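# Sort the pressed plates and leave the press cell safe

## Task

Act as the press cell's operator after an unchecked shift change. Complete the work order and place the good assembled part in the good tray. A plate whose bearing sits too high and can still be pressed home goes in the rework tray. Every other faulty join goes in the scrap tray. At the end the machine and the gauge must both be idle with no alarm, the guard must be shut, and nothing may remain inside the guard.

## Robot and tools

ROBOT. Two Doosan M1013 six-joint arms, left_arm and right_arm, each with a Robotiq 2F-140 gripper. The fingers can fold when pushed. A grip near the fingertips squeezes as commanded. A grip nearer the palm may hold loosely or drop narrow parts. Fingertips pushed onto a surface fold easily. Joint order per arm: waist, shoulder, elbow, forearm roll, wrist pitch, wrist roll.

FRAME. Results use one scene frame in metres. The origin is at table-top height, midway between the arms. +x points out over the table, +z up, and left_arm is on the +y side. Calibrated bases: left_arm (+0.074, +0.635, +0.009), right_arm (+0.083, -0.585, +0.009). end_effector_position is the point between the closed pads. The gripper's +z runs along the fingers, and the fingers open and close along its y axis. The press faces +x with its column toward -x.

ROW FORMAT, shared by execute_actions and move. A row is one flat list of 18 numbers in [-1, 1] covering both arms: left_arm first, then right_arm. For each arm there are 6 joint numbers, then gripper position, force_limit and speed.
- Joint numbers are offsets, not poses. They count from that arm's Joint targets as they stood when the call began, not from the previous row. Scale: 1.0 = 1.553 rad for waist and shoulder, 2.33 rad for elbow, 2.913 rad for the three wrist joints. Stated ranges are ±6.283 rad, except the elbow at ±2.792 rad. A request more than 0.010 rad beyond a range is refused.
- Gripper numbers are absolute commands. position +1 is open (140 mm), the pads meet near -0.8, and -1 closes until blocked. force_limit -1 gives about 14 N and +1 about 58 N; faster closes grip harder. speed -1 is about 30 mm/s and +1 about 250 mm/s.
- An arm given 0 on all six joint numbers holds its targets. To leave a gripper unchanged, repeat its last three numbers.

execute_actions. Argument actions holds a list with one action. Keys:
- rows: up to 15 rows, one per 1/30 s step.
- steps: 1 to 450.
- until: stop conditions on machine or gauge fields, with "=", "!=", "<", "<=", ">" or ">=". Also {"all": {"status": "ended"}} or {"any": {"status": "ended"}}.
- machine: device command, as an object or a list of up to 8 objects. Fields: guard shut/open, clamp clamp/open, page setup/readings/curve, register + value + write written together, and the keys cycle_start, feed_hold, reset, home, touch, tare, stop.
- gauge: {measure: true} or {stop: true}.
cameras lists cam_high, cam_low, cam_nest, cam_left_wrist, cam_right_wrist, or "all". An empty actions list returns images.

move. target is one row or up to 15 rows; every row's joint offsets count from the same starting Joint targets. Other arguments:
- speed: rad/s for the joint with farthest to go, 0.01 to 3.92, default 0.5.
- blend: rad, rounds the corners between rows.
- stop_force: 10 to 80 N, ends an arm's path on contact. Use it with low speed.
- zero: re-zero the force reading first.
- blocking: false returns early.
The result adds a move: line such as done, off_target, held or fault.

Other tools. wait: seconds 0 to 10. stop: brakes a running move. zoom_image: camera and region [x0,y0,x1,y1] in pixels, at most 504 square. show_instructions: shows the reference pages, including the work order. read_manual: licence texts. finished_scene: takes scene (1 or 2) and cannot be undone.

RESULT LINES. Per arm, results show Joint positions, Joint velocities, Joint targets (rad), Joint torques, External joint torques, Flange force, gripper position_measured (counts: 3 open, 230 pads met) and object_status. object_status codes: 0 moving, 1 blocked while opening, 2 blocked while closing (a grip), 3 at target. Possible extra lines include "joint sent to its limit", "joint command not followed" (clearance check between arms), MOTOR HOT and fault lines. Wrist depth is given as 7x7 grids.
- machine lines: state (idle, running, held, done, alarm, busy), guard_state, clamp_state, entry, alarm, plus the current page's registers.
- readings page: force, touch_z, join_f, peak_f, end_z, ok, pos_z, cycles.
- gauge lines: state, message, readings count, and no_1 to no_5 in mm.
Machine heights are mm above the nest plane; forces are in N.

PRESS NOTES. The ram has a flat nose. A loose sleeve must stand centred (within about 1 mm) and square on the bearing. The plate sits bore-up, held by the jaws. Check the programs, windows, cell_zero/cell_gain and ram_zero against the work order before pressing. cycle_start needs the guard shut, a clamped piece, a stored program and no alarm. Alarms 102, 108, 109, 110, 141, 142 and 143 are cleared with reset, then home. A gripper holding a piece over the nest, or a blocked guard, is a cabinet fault. A gauge reading takes about 12 s, and the piece must lie flat, alone and still, with the arms clear of the lens.

AVOID. Falls off the table, drops, and releasing moving parts. Hard impacts, and contact between the arms. Forces of 144 N or more, or joint torques over 299/299/140/39.6/39.6/39.6 N m, stop the arm for 10 s. Avoid long stretched-out holds, which heat the motors.

Each tool is called after "Request:" as name(argument=value, ...) on one line, values as JSON.

Reference images:

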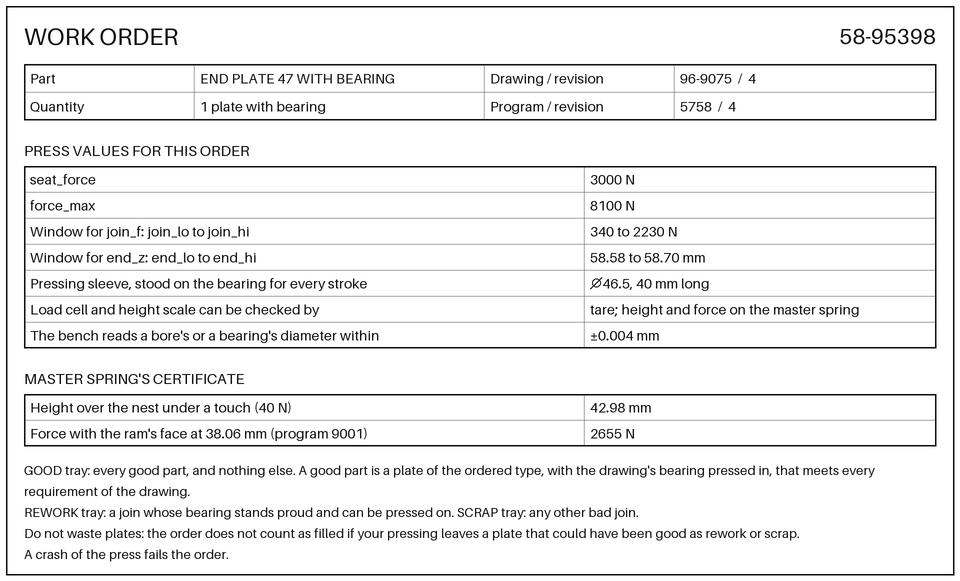

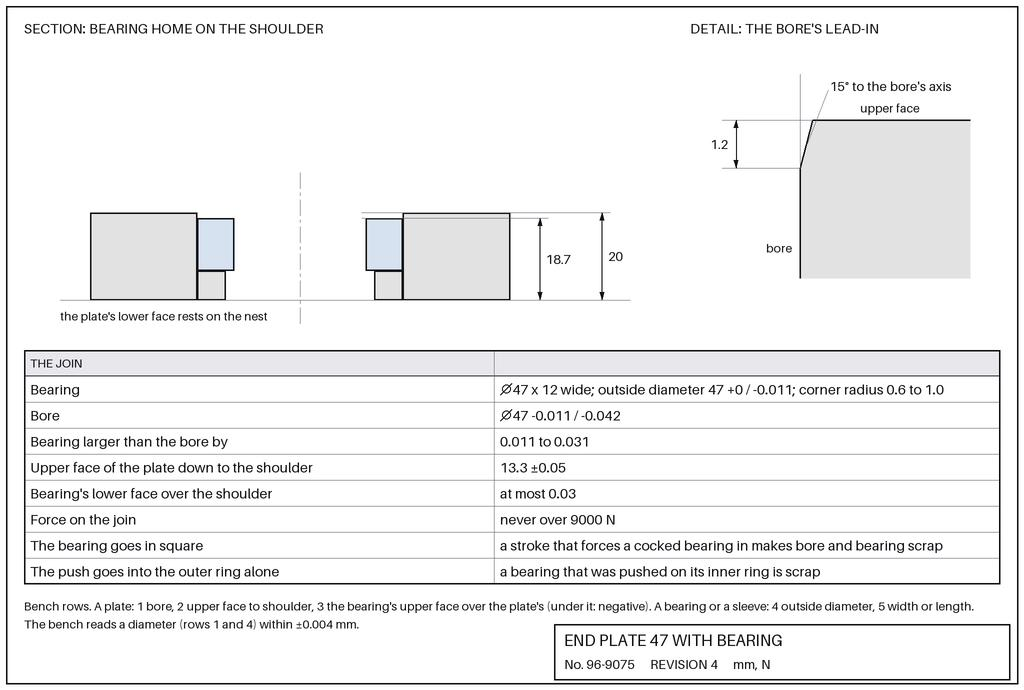

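## Session

Request:
execute_actions(actions=[])

Scene clock: 0.00 s.
left_arm: end_effector_position=(+0.5111, +0.6055, +0.3776) position_measured=3 object_status=3 end_effector_quat_wxyz=(-0.033, +0.999, -0.010, +0.019) | right_arm: end_effector_position=(+0.5202, -0.6179, +0.3776) position_measured=3 object_status=3 end_effector_quat_wxyz=(-0.033, +0.999, -0.014, +0.019)
Joint positions: left_arm=[-0.195 -0.211 1.886 0.073 1.442 1.383] | right_arm=[-0.195 -0.211 1.886 0.073 1.442 1.383]
Joint velocities: within noise
Joint torques (N m): no reading
External joint torques (N m): no reading
Flange force (N): no reading
Wrist depth (mm): cam_left_wrist=[1232 483 474 465 460 450 437 / 1267 504 499 487 478 467 459 / 1324 532 516 504 494 492 482 / 1416 132 543 531 517 148 497 / - 122 579 552 544 500 103 / - 1504 1504 607 1416 1431 97 / - 1605 1530 547 1496 1513 -] | cam_right_wrist=[- 503 - 478 - - 1130 / 457 526 507 493 - 475 1203 / 475 543 - 524 513 - 1259 / 483 547 - - - 131 1321 / - 110 594 - 566 131 97 / - 1667 1633 - 1492 1492 93 / - 1727 514 566 1727 1633 -]
Joint targets: left_arm=[-0.195 -0.211 1.886 0.073 1.442 1.383] | right_arm=[-0.195 -0.211 1.886 0.073 1.442 1.383]
Tool commands: left_gripper/position=+1.0 left_gripper/force_limit=+1.0 left_gripper/speed=+1.0 right_gripper/position=+1.0 right_gripper/force_limit=+1.0 right_gripper/speed=+1.0
machine.setup: program=+5758 ram_zero=+162.338 seat_force=+3000 force_max=+8100 join_lo=+340 join_hi=+2230 end_lo=+58.580 end_hi=+58.700 cell_gain=+0.954 cell_zero=-43 program_revision=+4 program_top=+58.700 stored1_number=+1912 stored1_revision=+5 stored2_number=+7454 stored2_revision=+3 stored3_number=+8169 stored3_revision=+2 stored4_number=+9001 stored4_revision=+1 stored5_number=+5758 stored5_revision=+4
machine: state=idle guard_state=shut clamp_state=closed_empty guard_answer=taken clamp_answer=taken page=setup entry=no_entry entries=0 alarm=no_alarm queue=idle queue_left=0
gauge: message=nothing_yet readings=0 no_1=0.000 no_2=0.000 no_3=0.000 no_4=0.000 no_5=0.000

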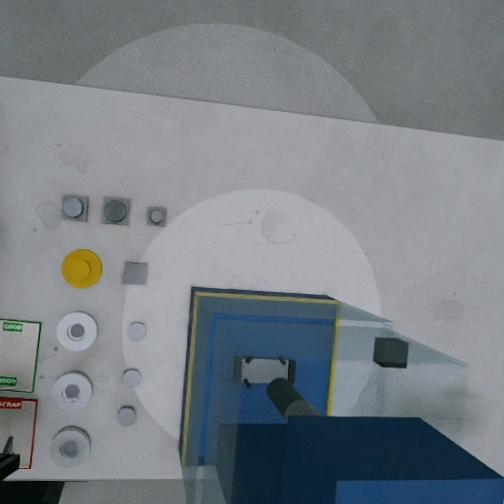

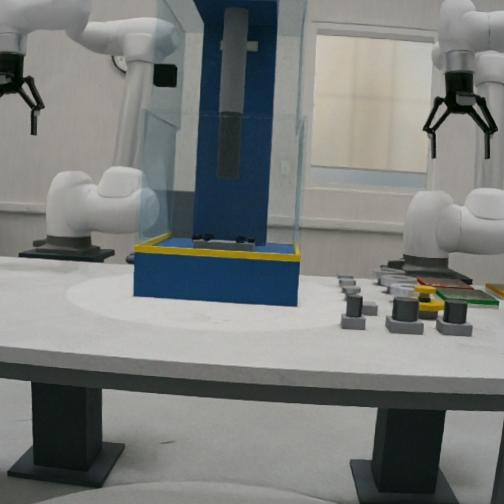

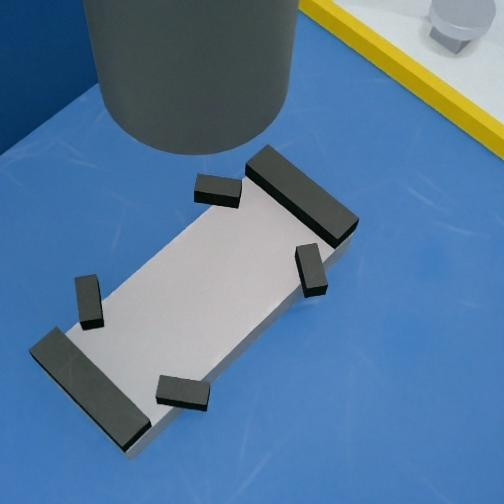

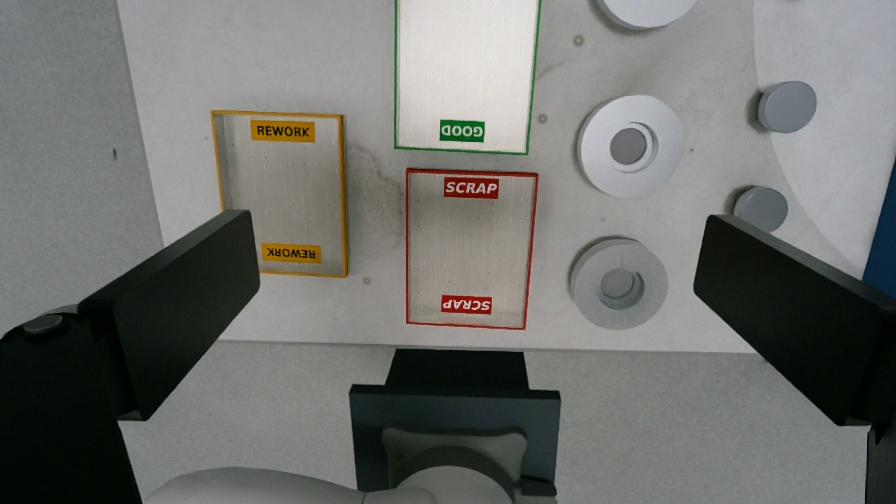

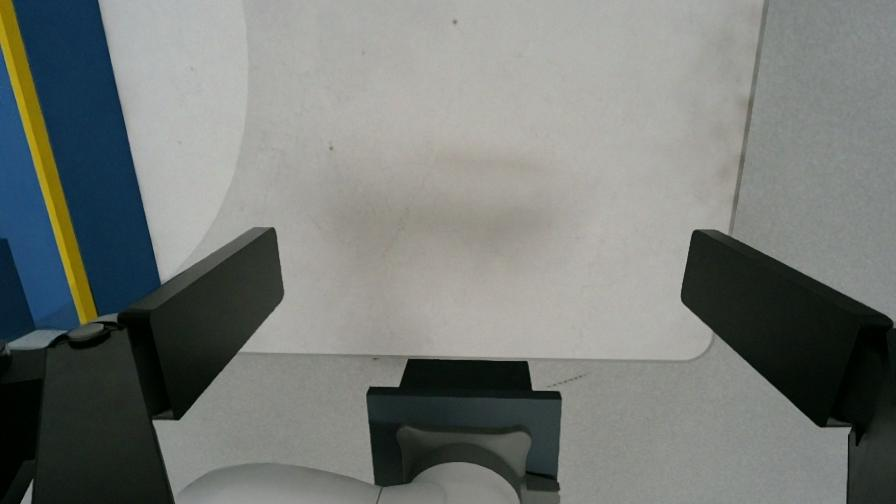

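Request:
zoom_image(camera="cam_high", region=[0, 170, 252, 504])

Request:
zoom_image(camera="cam_low", region=[304, 230, 504, 350])

Request:
zoom_image(camera="cam_left_wrist", region=[550, 0, 896, 350])

Scaled by 1.509.

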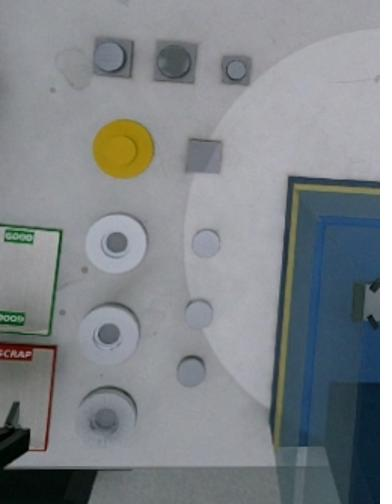

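Scaled by 2.520.

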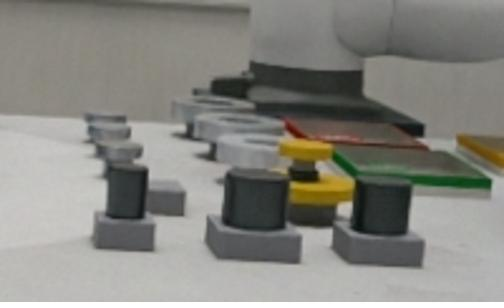

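Scaled by 1.440.

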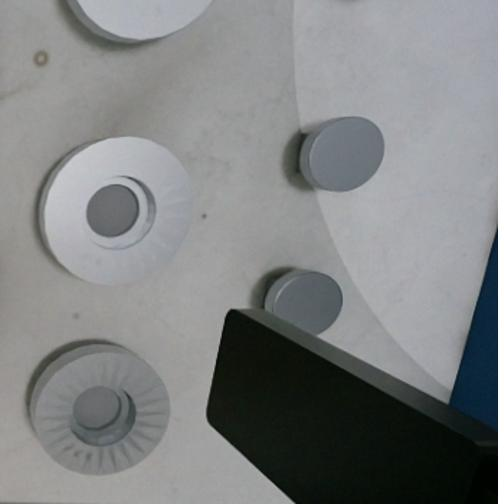

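Request:
move(target=[0.15,0,0,0,-0.3,0,1,1,1,0,0,0,0,0,0,1,1,1], speed=0.8, cameras=["cam_left_wrist"])

Scene clock: 53.33 s.
left_arm: end_effector_position=(+0.7582, +0.7045, +0.5025) position_measured=3 object_status=3 end_effector_quat_wxyz=(+0.003, +0.897, +0.080, +0.435) | right_arm: end_effector_position=(+0.5202, -0.6179, +0.3776) position_measured=3 object_status=3 end_effector_quat_wxyz=(-0.033, +0.999, -0.014, +0.019)
Joint positions: left_arm=[0.038 -0.211 1.886 0.073 0.568 1.383] | right_arm=[-0.195 -0.211 1.886 0.073 1.442 1.383]
Joint torques (N m): left_arm=[-1.79 -18.29 -44.17 4.54 -2.05 0.12] | right_arm=[-1.02 -19.72 -41.83 4.68 -0.37 0.13]
External joint torques (N m): left_arm=[1.68 -3.89 0.24 -0.15 -0.1 -0.11] | right_arm=[0.9 -0.53 -0.37 -0.18 0.24 -0.13]
Flange force (N): left_arm=[-3.7 -4.1 -5.3] | right_arm=[-0.1 -1.9 -1.0]
Wrist depth (mm): cam_left_wrist=[1961 1933 2153 457 - 1676 1624 / 1777 1801 1933 577 1919 1891 1865 / 1595 1645 786 646 810 1891 1865 / 1496 131 723 712 774 138 109 / - 122 619 640 657 606 103 / - 586 599 602 627 641 97 / - 560 560 569 562 590 -] | cam_right_wrist=[- - - - - - 1157 / - 520 - 506 - 473 1191 / 472 - - - 485 504 1246 / 475 - 558 553 - 151 1293 / - 110 610 - 565 130 96 / - 1645 1622 - 1540 1502 93 / - 1727 515 565 1645 1612 -]
Joint targets: left_arm=[0.038 -0.211 1.886 0.073 0.568 1.383] | right_arm=[-0.195 -0.211 1.886 0.073 1.442 1.383]
machine.setup: program=+5758 ram_zero=+162.338 seat_force=+3000 force_max=+8100 join_lo=+340 join_hi=+2230 end_lo=+58.580 end_hi=+58.700 cell_gain=+0.954 cell_zero=-43 program_revision=+4 program_top=+58.700 stored1_number=+1912 stored1_revision=+5 stored2_number=+7454 stored2_revision=+3 stored3_number=+8169 stored3_revision=+2 stored4_number=+9001 stored4_revision=+1 stored5_number=+5758 stored5_revision=+4
machine: state=idle guard_state=shut clamp_state=closed_empty guard_answer=taken clamp_answer=taken page=setup entry=no_entry entries=0 alarm=no_alarm queue=idle queue_left=0
gauge: message=nothing_yet readings=0 no_1=0.000 no_2=0.000 no_3=0.000 no_4=0.000 no_5=0.000
move: done
Images, in order (width x height): cam_left_wrist 896x504.

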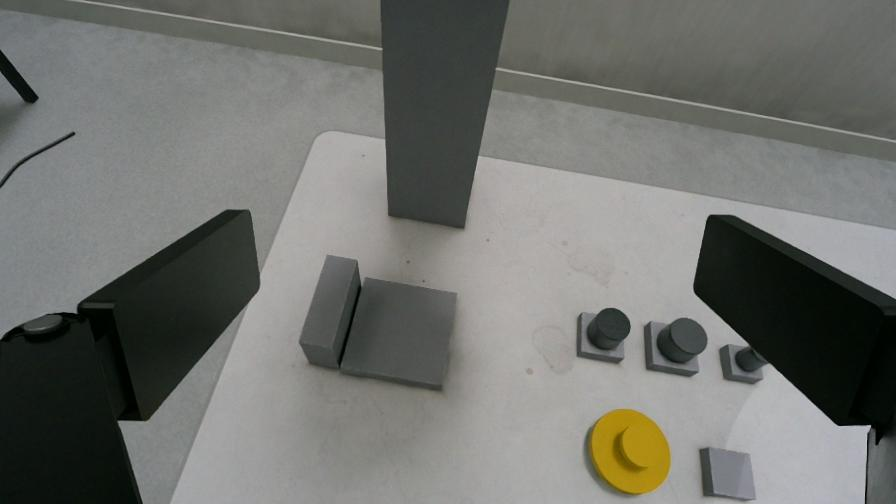

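Request:
move(target=[-0.1,-0.3,0,0,-0.5,0,1,1,1,0,0,0,0,0,0,1,1,1], speed=0.8, cameras=["cam_left_wrist","cam_low"])

Scene clock: 70.70 s.
left_arm: end_effector_position=(+0.3134, +0.6208, +1.1571) position_measured=3 object_status=3 end_effector_quat_wxyz=(+0.134, +0.161, -0.026, +0.977) | right_arm: end_effector_position=(+0.5202, -0.6179, +0.3776) position_measured=3 object_status=3 end_effector_quat_wxyz=(-0.033, +0.999, -0.014, +0.019)
Joint positions: left_arm=[-0.117 -0.677 1.886 0.073 -0.888 1.383] | right_arm=[-0.195 -0.211 1.886 0.073 1.442 1.383]
Joint torques (N m): left_arm=[-1.69 26.97 -40.09 4.12 -0.66 0.13] | right_arm=[-1.34 -19.68 -41.84 4.66 -0.35 0.13]
External joint torques (N m): left_arm=[1.75 -1.91 0.09 -0.23 -0.14 -0.13] | right_arm=[1.24 -0.68 -0.4 -0.15 0.22 -0.13]
Flange force (N): left_arm=[0.0 0.0 0.0] | right_arm=[-0.2 -2.7 -1.0]
Wrist depth (mm): cam_left_wrist=[1072 1103 1117 - 1182 1161 1136 / 1237 1215 - - - 1243 1243 / 1386 1311 1292 1379 - - - / - 132 - - - 139 114 / - 113 - - - 122 103 / - 2021 - - - - 97 / - 2006 - - - 2452 -] | cam_right_wrist=[467 - - - 460 - 1140 / 458 542 519 496 492 - 1179 / - - 541 552 - - 1246 / - - 542 - - 135 1300 / - 110 - 587 - 130 97 / - 1633 1601 - 1622 1530 93 / - 1752 517 564 1590 1580 -]
Joint targets: left_arm=[-0.117 -0.677 1.886 0.073 -0.888 1.383] | right_arm=[-0.195 -0.211 1.886 0.073 1.442 1.383]
machine.setup: program=+5758 ram_zero=+162.338 seat_force=+3000 force_max=+8100 join_lo=+340 join_hi=+2230 end_lo=+58.580 end_hi=+58.700 cell_gain=+0.954 cell_zero=-43 program_revision=+4 program_top=+58.700 stored1_number=+1912 stored1_revision=+5 stored2_number=+7454 stored2_revision=+3 stored3_number=+8169 stored3_revision=+2 stored4_number=+9001 stored4_revision=+1 stored5_number=+5758 stored5_revision=+4
machine: state=idle guard_state=shut clamp_state=closed_empty guard_answer=taken clamp_answer=taken page=setup entry=no_entry entries=0 alarm=no_alarm queue=idle queue_left=0
gauge: message=nothing_yet readings=0 no_1=0.000 no_2=0.000 no_3=0.000 no_4=0.000 no_5=0.000
move: done
Images, in order (width x height): cam_low 504x504, cam_left_wrist 896x504.

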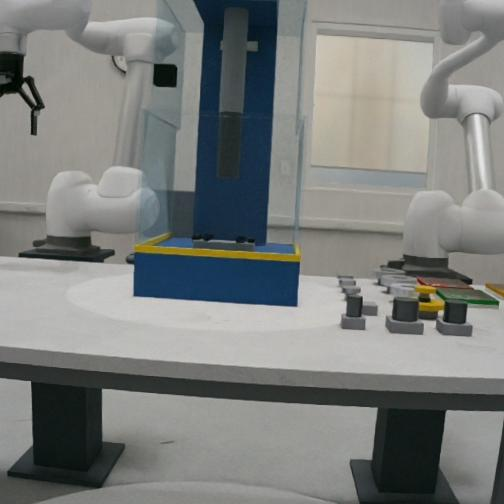

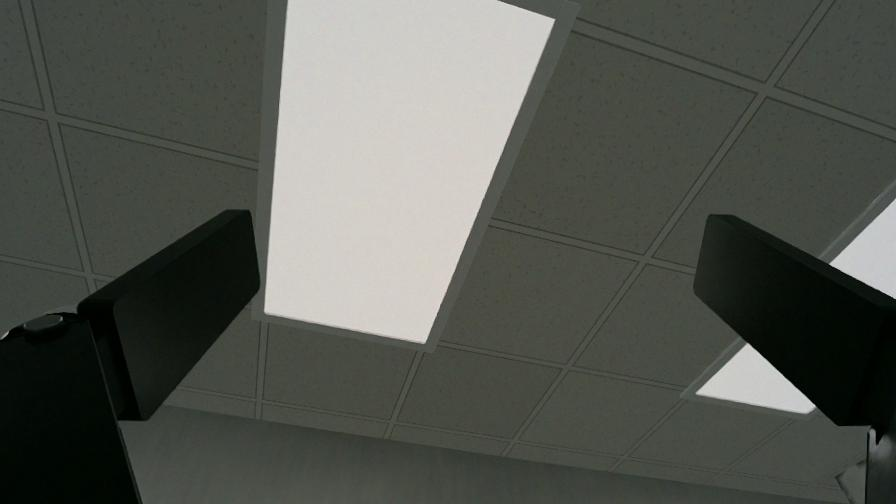

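Request:
move(target=[0.1,0,0,0,0.43,0,1,1,1,0,0,0,0,0,0,1,1,1], speed=0.8, cameras=["cam_left_wrist"])

Scene clock: 77.67 s.
left_arm: end_effector_position=(+0.5389, +0.6929, +0.8416) position_measured=3 object_status=3 end_effector_quat_wxyz=(+0.021, +0.705, +0.063, +0.706) | right_arm: end_effector_position=(+0.5202, -0.6179, +0.3776) position_measured=3 object_status=3 end_effector_quat_wxyz=(-0.033, +0.999, -0.014, +0.019)
Joint positions: left_arm=[0.038 -0.677 1.886 0.073 0.364 1.383] | right_arm=[-0.195 -0.211 1.886 0.073 1.442 1.383]
Joint torques (N m): left_arm=[-1.62 25.1 -42.02 4.28 -2.63 0.11] | right_arm=[-1.52 -19.5 -41.86 4.68 -0.38 0.15]
External joint torques (N m): left_arm=[1.69 -2.03 0.04 -0.18 -0.08 -0.11] | right_arm=[1.35 -0.43 -0.27 -0.19 0.25 -0.16]
Flange force (N): left_arm=[0.0 0.0 0.0] | right_arm=[0.1 -2.8 -0.8]
Wrist depth (mm): cam_left_wrist=[1878 - 363 353 - - - / 1826 - 396 - 1765 - - / - 1976 415 - 1865 - 1947 / - 132 414 418 - 138 109 / - 113 430 449 - 122 103 / - 2153 2302 - - - 98 / - 1891 1961 1991 2188 2206 -] | cam_right_wrist=[- 501 - 485 469 469 1151 / - 531 518 - - 482 1197 / 505 541 - - - 1140 1240 / - - - 537 - 136 1336 / - 110 - - - 130 97 / - 1645 1601 593 1492 1502 93 / - 1752 515 553 1590 1570 -]
Joint targets: left_arm=[0.038 -0.677 1.886 0.073 0.364 1.383] | right_arm=[-0.195 -0.211 1.886 0.073 1.442 1.383]
machine.setup: program=+5758 ram_zero=+162.338 seat_force=+3000 force_max=+8100 join_lo=+340 join_hi=+2230 end_lo=+58.580 end_hi=+58.700 cell_gain=+0.954 cell_zero=-43 program_revision=+4 program_top=+58.700 stored1_number=+1912 stored1_revision=+5 stored2_number=+7454 stored2_revision=+3 stored3_number=+8169 stored3_revision=+2 stored4_number=+9001 stored4_revision=+1 stored5_number=+5758 stored5_revision=+4
machine: state=idle guard_state=shut clamp_state=closed_empty guard_answer=taken clamp_answer=taken page=setup entry=no_entry entries=0 alarm=no_alarm queue=idle queue_left=0
gauge: message=nothing_yet readings=0 no_1=0.000 no_2=0.000 no_3=0.000 no_4=0.000 no_5=0.000
move: done
Images, in order (width x height): cam_left_wrist 896x504.

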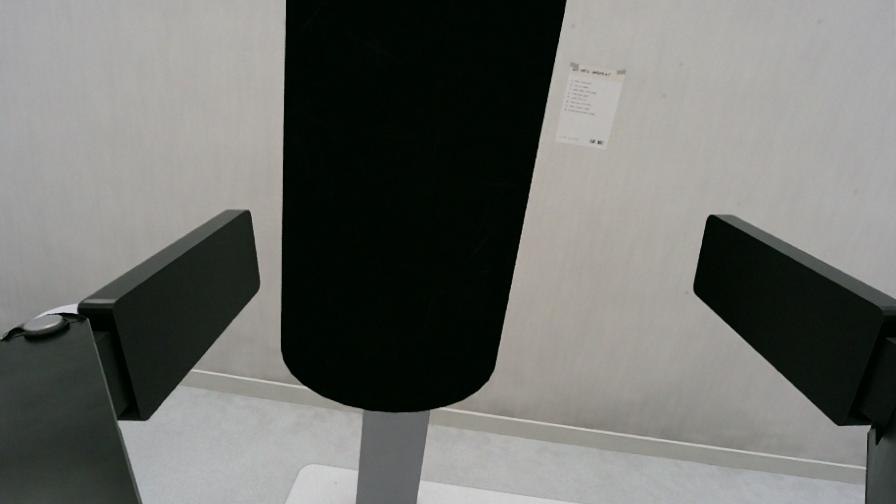

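Request:
move(target=[-0.2692,0.5424,-0.2135,-0.0251,0.42,-0.0669,1,1,1,0,0,0,0,0,0,1,1,1], speed=0.8, cameras=["cam_left_wrist"])

Request:
execute_actions(actions=[{"machine":[{"tare":true},{"page":"readings"},{"guard":"open"}],"steps":150,"until":{"machine":{"queue":"done"}}}], cameras=["cam_high","cam_low","cam_nest"])

Scene clock: 122.13 s.
left_arm: end_effector_position=(+0.6993, +0.4180, +0.4495) position_measured=3 object_status=3 end_effector_quat_wxyz=(+0.000, +1.000, -0.001, +0.000) | right_arm: end_effector_position=(+0.5202, -0.6179, +0.3776) position_measured=3 object_status=3 end_effector_quat_wxyz=(-0.033, +0.999, -0.014, +0.019)
Joint positions: left_arm=[-0.38 0.165 1.388 0 1.588 1.188] | right_arm=[-0.195 -0.211 1.886 0.073 1.442 1.383]
Joint torques (N m): left_arm=[-1.42 -53.36 -42.26 4.47 0.05 0.12] | right_arm=[-1.1 -19.55 -41.92 4.7 -0.37 0.1]
External joint torques (N m): left_arm=[1.16 -5.67 0.14 -0.14 -0.11 -0.12] | right_arm=[0.94 -0.32 -0.06 -0.22 0.25 -0.11]
Flange force (N): left_arm=[-8.5 -4.6 0.6] | right_arm=[-0.2 -2.0 -0.5]
Wrist depth (mm): cam_left_wrist=[527 526 527 515 516 515 524 / 552 553 555 546 573 465 453 / 583 582 581 572 584 482 476 / 610 132 617 599 611 138 475 / - 122 652 644 646 148 103 / - 686 688 691 688 566 97 / - 1742 735 1719 1686 1676 -] | cam_right_wrist=[- - 482 483 472 466 1146 / 484 - - - 483 - 1203 / 451 - 541 495 - 497 1240 / 487 - 560 - 531 136 1314 / - 109 628 580 - 130 97 / - 1691 1580 - 1492 1474 93 / - 1765 641 556 1580 1590 -]
Joint targets: left_arm=[-0.380 0.166 1.388 0.000 1.588 1.188] | right_arm=[-0.195 -0.211 1.886 0.073 1.442 1.383]
machine.setup: program=+5758 ram_zero=+162.338 seat_force=+3000 force_max=+8100 join_lo=+340 join_hi=+2230 end_lo=+58.580 end_hi=+58.700 cell_gain=+0.954 cell_zero=-43 program_revision=+4 program_top=+58.700 stored1_number=+1912 stored1_revision=+5 stored2_number=+7454 stored2_revision=+3 stored3_number=+8169 stored3_revision=+2 stored4_number=+9001 stored4_revision=+1 stored5_number=+5758 stored5_revision=+4
machine: state=idle guard_state=shut clamp_state=closed_empty guard_answer=taken clamp_answer=taken page=setup entry=no_entry entries=0 alarm=no_alarm queue=idle queue_left=0
gauge: message=nothing_yet readings=0 no_1=0.000 no_2=0.000 no_3=0.000 no_4=0.000 no_5=0.000
move: done
Images, in order (width x height): cam_left_wrist 896x504.

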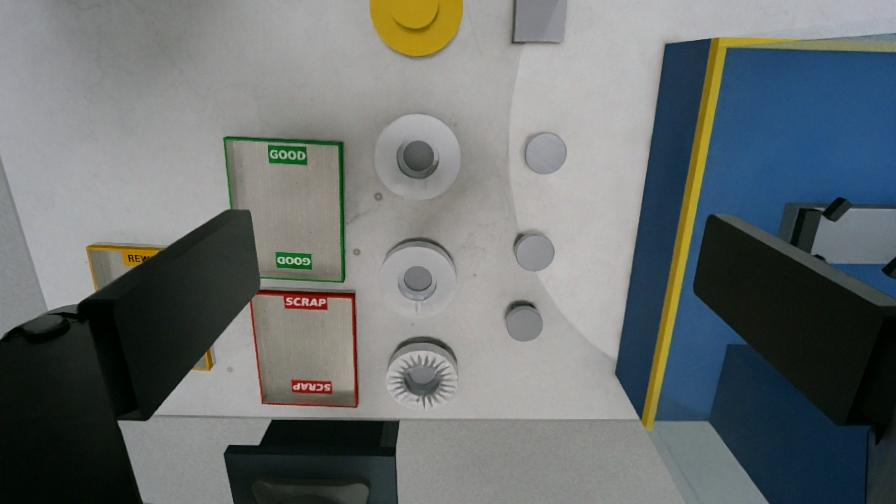

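Scene clock: 124.73 s.
left_arm: end_effector_position=(+0.6993, +0.4180, +0.4494) position_measured=3 object_status=3 end_effector_quat_wxyz=(+0.000, +1.000, -0.001, +0.000) | right_arm: end_effector_position=(+0.5202, -0.6179, +0.3776) position_measured=3 object_status=3 end_effector_quat_wxyz=(-0.033, +0.999, -0.014, +0.019)
Joint positions: left_arm=[-0.38 0.166 1.388 0 1.588 1.188] | right_arm=[-0.195 -0.211 1.886 0.073 1.442 1.383]
Joint torques (N m): left_arm=[-1.87 -53.51 -42.27 4.47 0.12 0.11] | right_arm=[-1.03 -19.45 -41.92 4.7 -0.38 0.13]
External joint torques (N m): left_arm=[1.61 -5.41 0.22 -0.15 -0.17 -0.11] | right_arm=[0.94 -1.06 -0.42 -0.18 0.25 -0.13]
Flange force (N): left_arm=[-8.0 -5.1 0.9] | right_arm=[-1.0 -2.1 -1.2]
Wrist depth (mm): cam_left_wrist=[525 523 525 517 526 527 494 / 555 553 554 549 555 468 462 / 578 572 584 578 582 487 475 / 609 131 610 603 610 138 475 / - 113 646 632 638 539 103 / - 113 679 641 1624 563 98 / - 1753 679 1676 1676 1686 -] | cam_right_wrist=[438 - - - - 459 1151 / - 540 - - - 477 1185 / - - 538 - - 503 1253 / - - - 546 - 151 1307 / - 110 585 580 - 130 96 / - 1667 1633 - 1540 1530 93 / - 1715 510 562 1656 1560 -]
Joint targets: left_arm=[-0.380 0.166 1.388 0.000 1.588 1.188] | right_arm=[-0.195 -0.211 1.886 0.073 1.442 1.383]
Tool commands: left_gripper/position=+1.0 left_gripper/force_limit=+1.0 left_gripper/speed=+1.0 right_gripper/position=+1.0 right_gripper/force_limit=+1.0 right_gripper/speed=+1.0
machine.readings: force=+0 touch_z=+0.000 join_f=+0 peak_f=+0 end_z=+0.000 ok=+0 pos_z=+157.662 cycles=+0
machine: state=idle guard_state=open clamp_state=closed_empty guard_answer=taken clamp_answer=taken page=readings entry=taken entries=1 alarm=no_alarm queue=done queue_left=0
gauge: message=nothing_yet readings=0 no_1=0.000 no_2=0.000 no_3=0.000 no_4=0.000 no_5=0.000
Images, in order (width x height): cam_high 504x504, cam_low 504x504, cam_nest 504x504.

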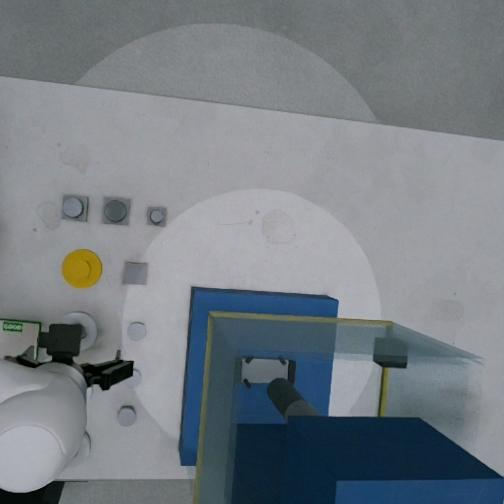

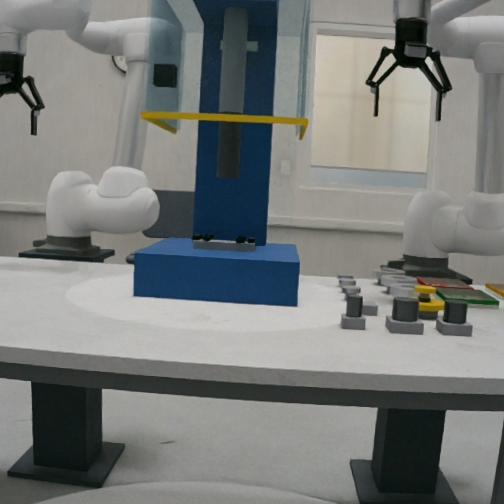

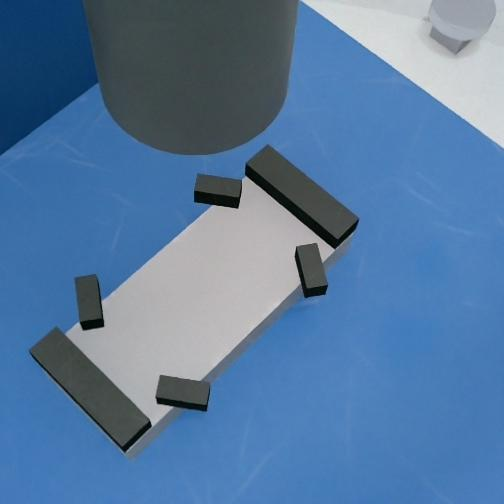

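Request:
zoom_image(camera="cam_high", region=[40, 180, 180, 290])

Request:
execute_actions(actions=[], cameras=["cam_left_wrist"])

Request:
zoom_image(camera="cam_left_wrist", region=[350, 90, 590, 420])

Scaled by 3.600.

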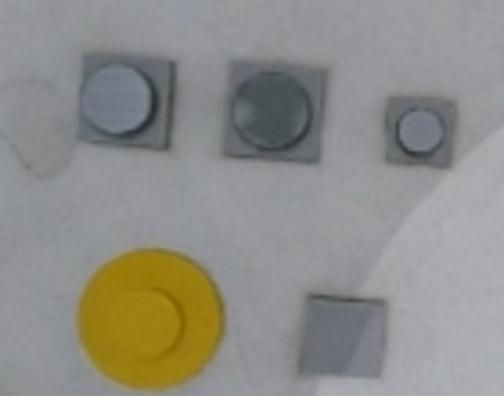

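Scene clock: 131.97 s.
left_arm: end_effector_position=(+0.6993, +0.4180, +0.4494) position_measured=3 object_status=3 end_effector_quat_wxyz=(+0.000, +1.000, -0.001, +0.000) | right_arm: end_effector_position=(+0.5202, -0.6179, +0.3776) position_measured=3 object_status=3 end_effector_quat_wxyz=(-0.033, +0.999, -0.014, +0.019)
Joint positions: left_arm=[-0.38 0.166 1.388 0 1.588 1.188] | right_arm=[-0.195 -0.211 1.886 0.073 1.442 1.383]
Joint velocities: within noise
Joint torques (N m): left_arm=[-1.95 -53.44 -42.33 4.5 0.11 0.1] | right_arm=[-1.16 -19.28 -41.8 4.65 -0.39 0.13]
External joint torques (N m): left_arm=[1.69 -5.51 0.28 -0.18 -0.16 -0.1] | right_arm=[1.03 -0.89 -0.26 -0.17 0.26 -0.13]
Flange force (N): left_arm=[-8.2 -5.4 0.9] | right_arm=[-0.9 -2.3 -0.9]
Wrist depth (mm): cam_left_wrist=[524 527 527 498 523 527 - / 554 552 550 536 549 460 462 / 586 579 584 574 587 487 480 / - 132 611 599 613 138 474 / - 122 649 649 635 130 103 / - 690 679 697 1865 567 97 / - 1708 763 1697 1719 1731 -] | cam_right_wrist=[- 510 - 472 - 454 1157 / - 507 - - - 1168 1197 / - - 549 - - - 1253 / 496 - - 574 - 136 1293 / - 109 - - - 140 107 / - 1656 1645 598 1520 1502 - / - 1752 514 554 1622 1622 -]
Joint targets: left_arm=[-0.380 0.166 1.388 0.000 1.588 1.188] | right_arm=[-0.195 -0.211 1.886 0.073 1.442 1.383]
Tool commands: left_gripper/position=+1.0 left_gripper/force_limit=+1.0 left_gripper/speed=+1.0 right_gripper/position=+1.0 right_gripper/force_limit=+1.0 right_gripper/speed=+1.0
machine.readings: force=+0 touch_z=+0.000 join_f=+0 peak_f=+0 end_z=+0.000 ok=+0 pos_z=+157.662 cycles=+0
machine: state=idle guard_state=open clamp_state=closed_empty guard_answer=taken clamp_answer=taken page=readings entry=taken entries=1 alarm=no_alarm queue=done queue_left=0
gauge: message=nothing_yet readings=0 no_1=0.000 no_2=0.000 no_3=0.000 no_4=0.000 no_5=0.000
Images, in order (width x height): cam_left_wrist 896x504.

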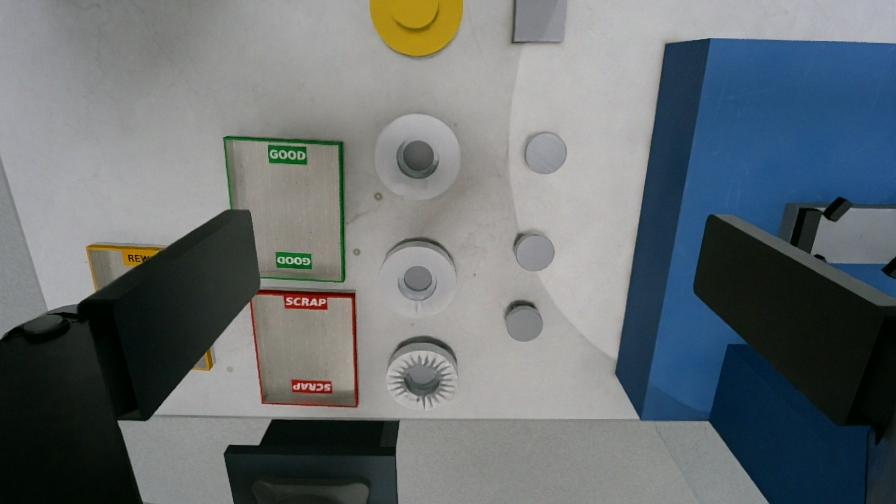

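Scaled by 1.527.

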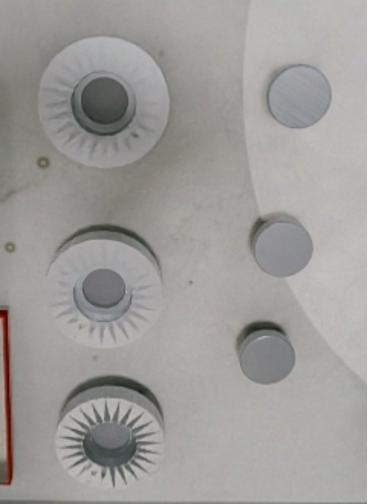

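Request:
move(target=[-0.1867,-0.0091,0.0842,0,-0.0626,-0.6389,1,1,1,0,0,0,0,0,0,1,1,1], speed=1.0, cameras=["cam_left_wrist"])

Request:
zoom_image(camera="cam_left_wrist", region=[260, 0, 700, 300])

Scene clock: 196.40 s.
left_arm: end_effector_position=(+0.5987, +0.2582, +0.3494) position_measured=3 object_status=3 end_effector_quat_wxyz=(+0.000, +0.708, +0.706, +0.000) | right_arm: end_effector_position=(+0.5202, -0.6179, +0.3776) position_measured=3 object_status=3 end_effector_quat_wxyz=(-0.033, +0.999, -0.014, +0.019)
Joint positions: left_arm=[-0.67 0.151 1.585 0 1.405 -0.673] | right_arm=[-0.195 -0.211 1.886 0.073 1.442 1.383]
Joint torques (N m): left_arm=[-1.71 -51.48 -41.66 4.44 0.18 0.13] | right_arm=[-1.71 -19.43 -41.95 4.65 -0.39 0.15]
External joint torques (N m): left_arm=[1.46 -5.32 0.2 -0.15 -0.16 -0.13] | right_arm=[1.59 -0.85 -0.27 -0.15 0.26 -0.15]
Flange force (N): left_arm=[6.8 -6.0 -0.8] | right_arm=[-0.6 -3.5 -0.8]
Wrist depth (mm): cam_left_wrist=[1122 435 428 434 429 423 428 / 1172 460 461 460 458 458 454 / 1243 484 475 475 476 483 482 / 1298 132 408 408 411 138 498 / - 122 422 426 427 129 103 / - 311 449 437 452 566 97 / - 277 478 458 487 616 -] | cam_right_wrist=[- 483 - 476 459 447 1146 / - - 524 494 472 472 1203 / 503 - - - - 496 1246 / - - - 565 - 140 1246 / - 110 - 585 - 130 96 / - 1667 1622 - 1511 1502 93 / - 1739 513 551 1560 1590 -]
Joint targets: left_arm=[-0.670 0.151 1.585 0.000 1.405 -0.673] | right_arm=[-0.195 -0.211 1.886 0.073 1.442 1.383]
machine.readings: force=+0 touch_z=+0.000 join_f=+0 peak_f=+0 end_z=+0.000 ok=+0 pos_z=+157.662 cycles=+0
machine: state=idle guard_state=open clamp_state=closed_empty guard_answer=taken clamp_answer=taken page=readings entry=taken entries=1 alarm=no_alarm queue=done queue_left=0
gauge: message=nothing_yet readings=0 no_1=0.000 no_2=0.000 no_3=0.000 no_4=0.000 no_5=0.000
move: done
Images, in order (width x height): cam_left_wrist 896x504.

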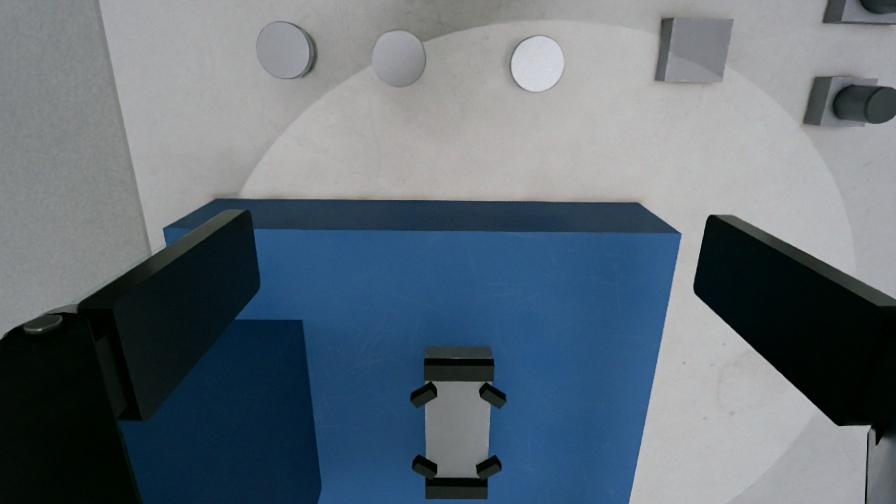

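Scaled by 1.145.

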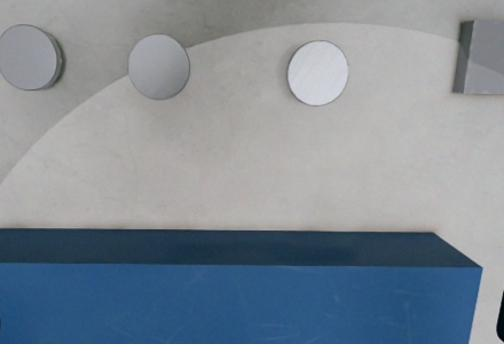

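Request:
move(target=[0.5980,0.2743,0.0542,-0.3484,0.0004,-0.5936,1,1,1,0,0,0,0,0,0,1,1,1], speed=0.7, cameras=["cam_left_wrist","cam_low"])

Scene clock: 261.10 s.
left_arm: end_effector_position=(+0.7998, +0.5704, +0.1467) position_measured=3 object_status=3 end_effector_quat_wxyz=(+0.354, +0.612, -0.613, +0.353) | right_arm: end_effector_position=(+0.5202, -0.6179, +0.3776) position_measured=3 object_status=3 end_effector_quat_wxyz=(-0.033, +0.999, -0.014, +0.019)
Joint positions: left_arm=[0.259 0.578 1.711 -1.015 1.406 -2.402] | right_arm=[-0.195 -0.211 1.886 0.073 1.442 1.383]
Joint torques (N m): left_arm=[-2.3 -78.4 -28.46 0.32 1.81 0.08] | right_arm=[-1.48 -19.53 -41.79 4.68 -0.39 0.14]
External joint torques (N m): left_arm=[1.96 -6.84 -0.19 -0.35 -0.22 -0.08] | right_arm=[1.37 -0.66 -0.29 -0.19 0.27 -0.15]
Flange force (N): left_arm=[6.5 8.3 -3.3] | right_arm=[-0.3 -2.9 -0.9]
Wrist depth (mm): cam_left_wrist=[518 521 525 522 482 478 473 / 437 435 425 449 437 445 446 / 375 337 365 317 378 372 382 / 337 132 331 281 325 149 287 / - 122 296 290 295 284 103 / - 255 266 267 268 260 98 / - 240 242 242 242 240 241] | cam_right_wrist=[434 - - 476 466 442 1146 / - - - 484 488 482 1221 / 487 - - - 507 1246 1279 / - - - 561 - 135 1314 / - 110 570 574 - 130 96 / - 1622 1622 - 1492 1492 93 / - 1715 648 554 1550 1590 -]
Joint targets: left_arm=[0.259 0.578 1.711 -1.015 1.406 -2.402] | right_arm=[-0.195 -0.211 1.886 0.073 1.442 1.383]
machine.readings: force=+0 touch_z=+0.000 join_f=+0 peak_f=+0 end_z=+0.000 ok=+0 pos_z=+157.662 cycles=+0
machine: state=idle guard_state=open clamp_state=closed_empty guard_answer=taken clamp_answer=taken page=readings entry=taken entries=1 alarm=no_alarm queue=done queue_left=0
gauge: message=nothing_yet readings=0 no_1=0.000 no_2=0.000 no_3=0.000 no_4=0.000 no_5=0.000
move: done
Images, in order (width x height): cam_low 504x504, cam_left_wrist 896x504.

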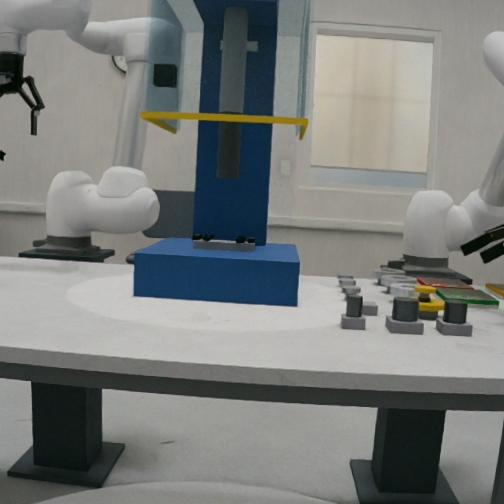

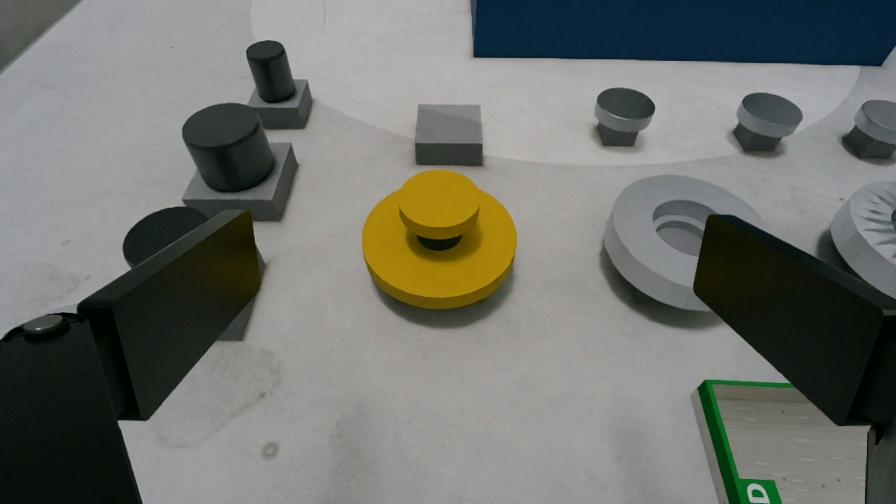

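Request:
zoom_image(camera="cam_left_wrist", region=[340, 150, 540, 330])

Request:
zoom_image(camera="cam_left_wrist", region=[560, 60, 896, 330])

Request:
zoom_image(camera="cam_low", region=[330, 260, 504, 350])

Scaled by 2.520.

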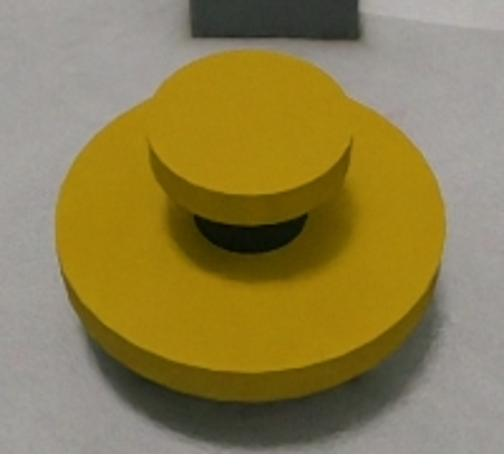

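Scaled by 1.500.

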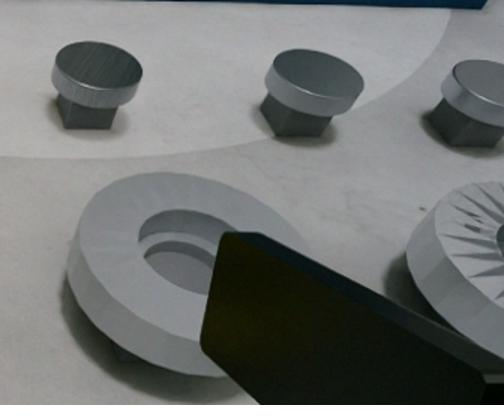

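Scaled by 2.897.

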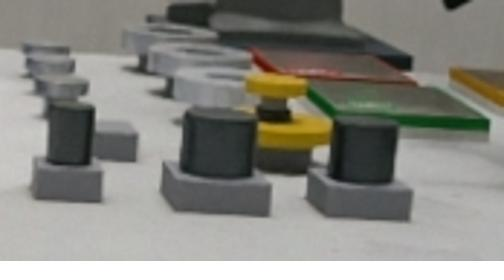

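Request:
move(target=[-0.0504,0.0614,0.0142,-0.0253,-0.0383,0.0296,1,1,1,0,0,0,0,0,0,1,1,1], speed=0.3, cameras=["cam_left_wrist"])

Scene clock: 294.10 s.
left_arm: end_effector_position=(+0.8123, +0.5125, +0.0612) position_measured=3 object_status=3 end_effector_quat_wxyz=(+0.354, +0.611, -0.613, +0.353) | right_arm: end_effector_position=(+0.5202, -0.6179, +0.3776) position_measured=3 object_status=3 end_effector_quat_wxyz=(-0.033, +0.999, -0.014, +0.019)
Joint positions: left_arm=[0.181 0.673 1.744 -1.089 1.295 -2.316] | right_arm=[-0.195 -0.211 1.886 0.073 1.442 1.383]
Joint torques (N m): left_arm=[-1.8 -82.15 -24.55 0.11 1.94 0.1] | right_arm=[-1.39 -19.43 -41.9 4.66 -0.41 0.15]
External joint torques (N m): left_arm=[1.47 -7.05 -0.04 -0.35 -0.2 -0.1] | right_arm=[1.24 -0.37 0.03 -0.19 0.29 -0.15]
Flange force (N): left_arm=[7.5 7.7 -4.0] | right_arm=[-0.3 -2.6 -0.4]
Wrist depth (mm): cam_left_wrist=[349 233 349 352 352 328 360 / 282 229 293 273 294 295 299 / 169 238 251 167 239 241 206 / 162 132 215 178 211 149 169 / - 113 197 190 198 190 103 / - 105 177 178 178 179 98 / - 161 162 162 162 163 162] | cam_right_wrist=[472 - 497 - - - 1135 / 452 529 514 475 - - 1203 / 470 548 - - - 495 1253 / - 566 - 556 - 136 1293 / - 109 617 597 561 140 97 / - 1645 1656 - 1612 1540 93 / - 1739 515 554 1601 1601 -]
Joint targets: left_arm=[0.180 0.673 1.744 -1.089 1.295 -2.316] | right_arm=[-0.195 -0.211 1.886 0.073 1.442 1.383]
machine.readings: force=+0 touch_z=+0.000 join_f=+0 peak_f=+0 end_z=+0.000 ok=+0 pos_z=+157.662 cycles=+0
machine: state=idle guard_state=open clamp_state=closed_empty guard_answer=taken clamp_answer=taken page=readings entry=taken entries=1 alarm=no_alarm queue=done queue_left=0
gauge: message=nothing_yet readings=0 no_1=0.000 no_2=0.000 no_3=0.000 no_4=0.000 no_5=0.000
move: done
Images, in order (width x height): cam_left_wrist 896x504.

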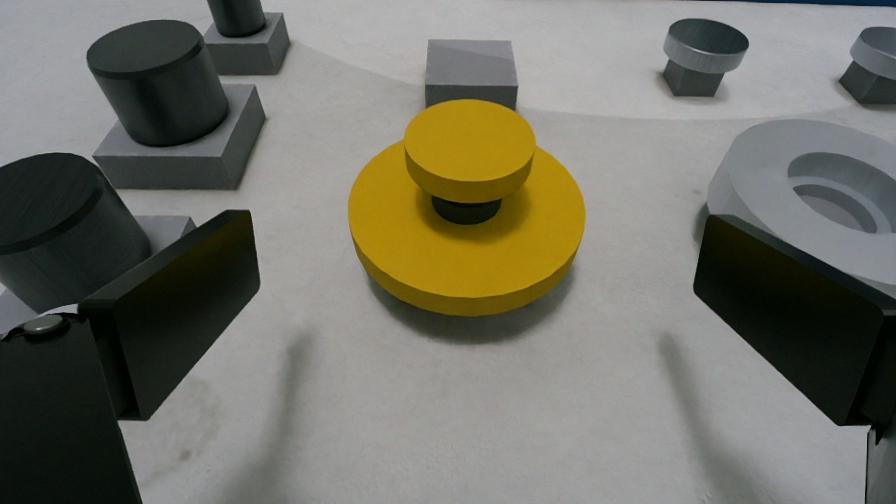

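Request:
move(target=[[-0.0350,0.0127,0.0096,-0.0166,-0.0173,0.0081,1,1,1,0,0,0,0,0,0,1,1,1],[-0.0350,0.0127,0.0096,-0.0166,-0.0173,0.0081,-1,0,-1,0,0,0,0,0,0,1,1,1]], speed=0.15, cameras=["cam_left_wrist"])

Scene clock: 309.13 s.
left_arm: end_effector_position=(+0.8119, +0.4710, +0.0381) position_measured=85 object_status=0 end_effector_quat_wxyz=(+0.354, +0.611, -0.613, +0.353) | right_arm: end_effector_position=(+0.5202, -0.6179, +0.3776) position_measured=3 object_status=3 end_effector_quat_wxyz=(-0.033, +0.999, -0.014, +0.019)
Joint positions: left_arm=[0.126 0.693 1.766 -1.137 1.245 -2.292] | right_arm=[-0.195 -0.211 1.886 0.073 1.442 1.383]
Joint torques (N m): left_arm=[-10.48 -72.92 -16.7 1.47 0.91 0.01] | right_arm=[-1.43 -19.38 -41.81 4.69 -0.4 0.17]
External joint torques (N m): left_arm=[10.13 -16.47 -6.51 -1.85 0.89 -0.01] | right_arm=[1.38 -1.15 -0.27 -0.21 0.28 -0.17]
Flange force (N): left_arm=[12.7 4.4 -21.1] | right_arm=[-1.1 -3.0 -1.0]
Wrist depth (mm): cam_left_wrist=[177 261 304 303 305 296 287 / 173 218 254 232 255 256 259 / 190 205 218 127 165 221 161 / 190 191 144 141 145 184 147 / - 86 135 132 135 115 89 / - - 154 129 151 149 71 / - - 140 140 141 143 -] | cam_right_wrist=[- 492 490 476 - 458 1157 / 475 523 512 520 477 491 1197 / 461 553 531 531 - 497 1253 / - - 532 556 512 131 1314 / - 109 - - - 130 96 / - 1667 1601 604 1511 1502 93 / - 1778 518 552 1580 1580 -]
Joint targets: left_arm=[0.126 0.693 1.766 -1.137 1.245 -2.292] | right_arm=[-0.195 -0.211 1.886 0.073 1.442 1.383]
machine.readings: force=+0 touch_z=+0.000 join_f=+0 peak_f=+0 end_z=+0.000 ok=+0 pos_z=+157.662 cycles=+0
machine: state=idle guard_state=open clamp_state=closed_empty guard_answer=taken clamp_answer=taken page=readings entry=taken entries=1 alarm=no_alarm queue=done queue_left=0
gauge: message=nothing_yet readings=0 no_1=0.000 no_2=0.000 no_3=0.000 no_4=0.000 no_5=0.000
move: done
Images, in order (width x height): cam_left_wrist 896x504.

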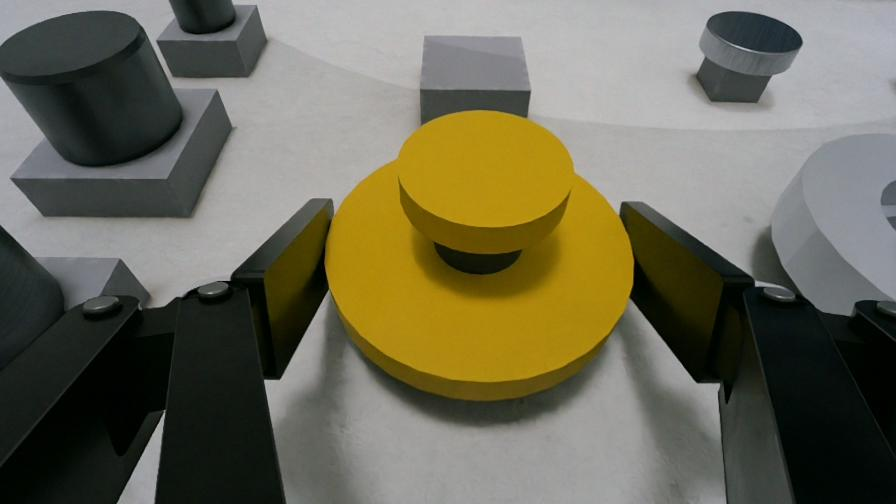

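Request:
wait(seconds=1)

Scene clock: 314.90 s.
left_arm: end_effector_position=(+0.8119, +0.4710, +0.0381) position_measured=85 object_status=2 end_effector_quat_wxyz=(+0.354, +0.611, -0.613, +0.353) | right_arm: end_effector_position=(+0.5202, -0.6179, +0.3776) position_measured=3 object_status=3 end_effector_quat_wxyz=(-0.033, +0.999, -0.014, +0.019)
Joint positions: left_arm=[0.126 0.693 1.766 -1.137 1.245 -2.292] | right_arm=[-0.195 -0.211 1.886 0.073 1.442 1.383]
Joint torques (N m): left_arm=[-10.48 -73.08 -16.7 1.52 0.88 0.05] | right_arm=[-1.33 -19.74 -41.84 4.68 -0.38 0.14]
External joint torques (N m): left_arm=[10.13 -16.39 -6.55 -1.9 0.92 -0.05] | right_arm=[1.21 -0.41 -0.15 -0.2 0.25 -0.14]
Flange force (N): left_arm=[12.7 4.2 -21.1] | right_arm=[-0.1 -2.6 -0.6]
Wrist depth (mm): cam_left_wrist=[177 259 303 303 305 297 311 / 172 219 253 228 256 255 259 / 190 204 218 127 165 221 161 / 160 190 143 141 145 184 147 / - 86 135 132 135 115 89 / - - 154 129 151 149 71 / - - 140 140 140 143 -] | cam_right_wrist=[459 502 - - 468 452 1146 / 482 520 515 - 482 470 1185 / - - - - 503 1328 1259 / - - - - 496 136 1314 / - 110 614 - - 131 96 / - 1656 1645 - 1601 1502 93 / - 1752 519 566 1590 1560 -]
Joint targets: left_arm=[0.126 0.693 1.766 -1.137 1.245 -2.292] | right_arm=[-0.195 -0.211 1.886 0.073 1.442 1.383]
Tool commands: left_gripper/position=-1.0 left_gripper/force_limit=+0.0 left_gripper/speed=-1.0 right_gripper/position=+1.0 right_gripper/force_limit=+1.0 right_gripper/speed=+1.0
machine.readings: force=+0 touch_z=+0.000 join_f=+0 peak_f=+0 end_z=+0.000 ok=+0 pos_z=+157.662 cycles=+0
machine: state=idle guard_state=open clamp_state=closed_empty guard_answer=taken clamp_answer=taken page=readings entry=taken entries=1 alarm=no_alarm queue=done queue_left=0
gauge: message=nothing_yet readings=0 no_1=0.000 no_2=0.000 no_3=0.000 no_4=0.000 no_5=0.000
wait: 1.00 s; at rest from the start


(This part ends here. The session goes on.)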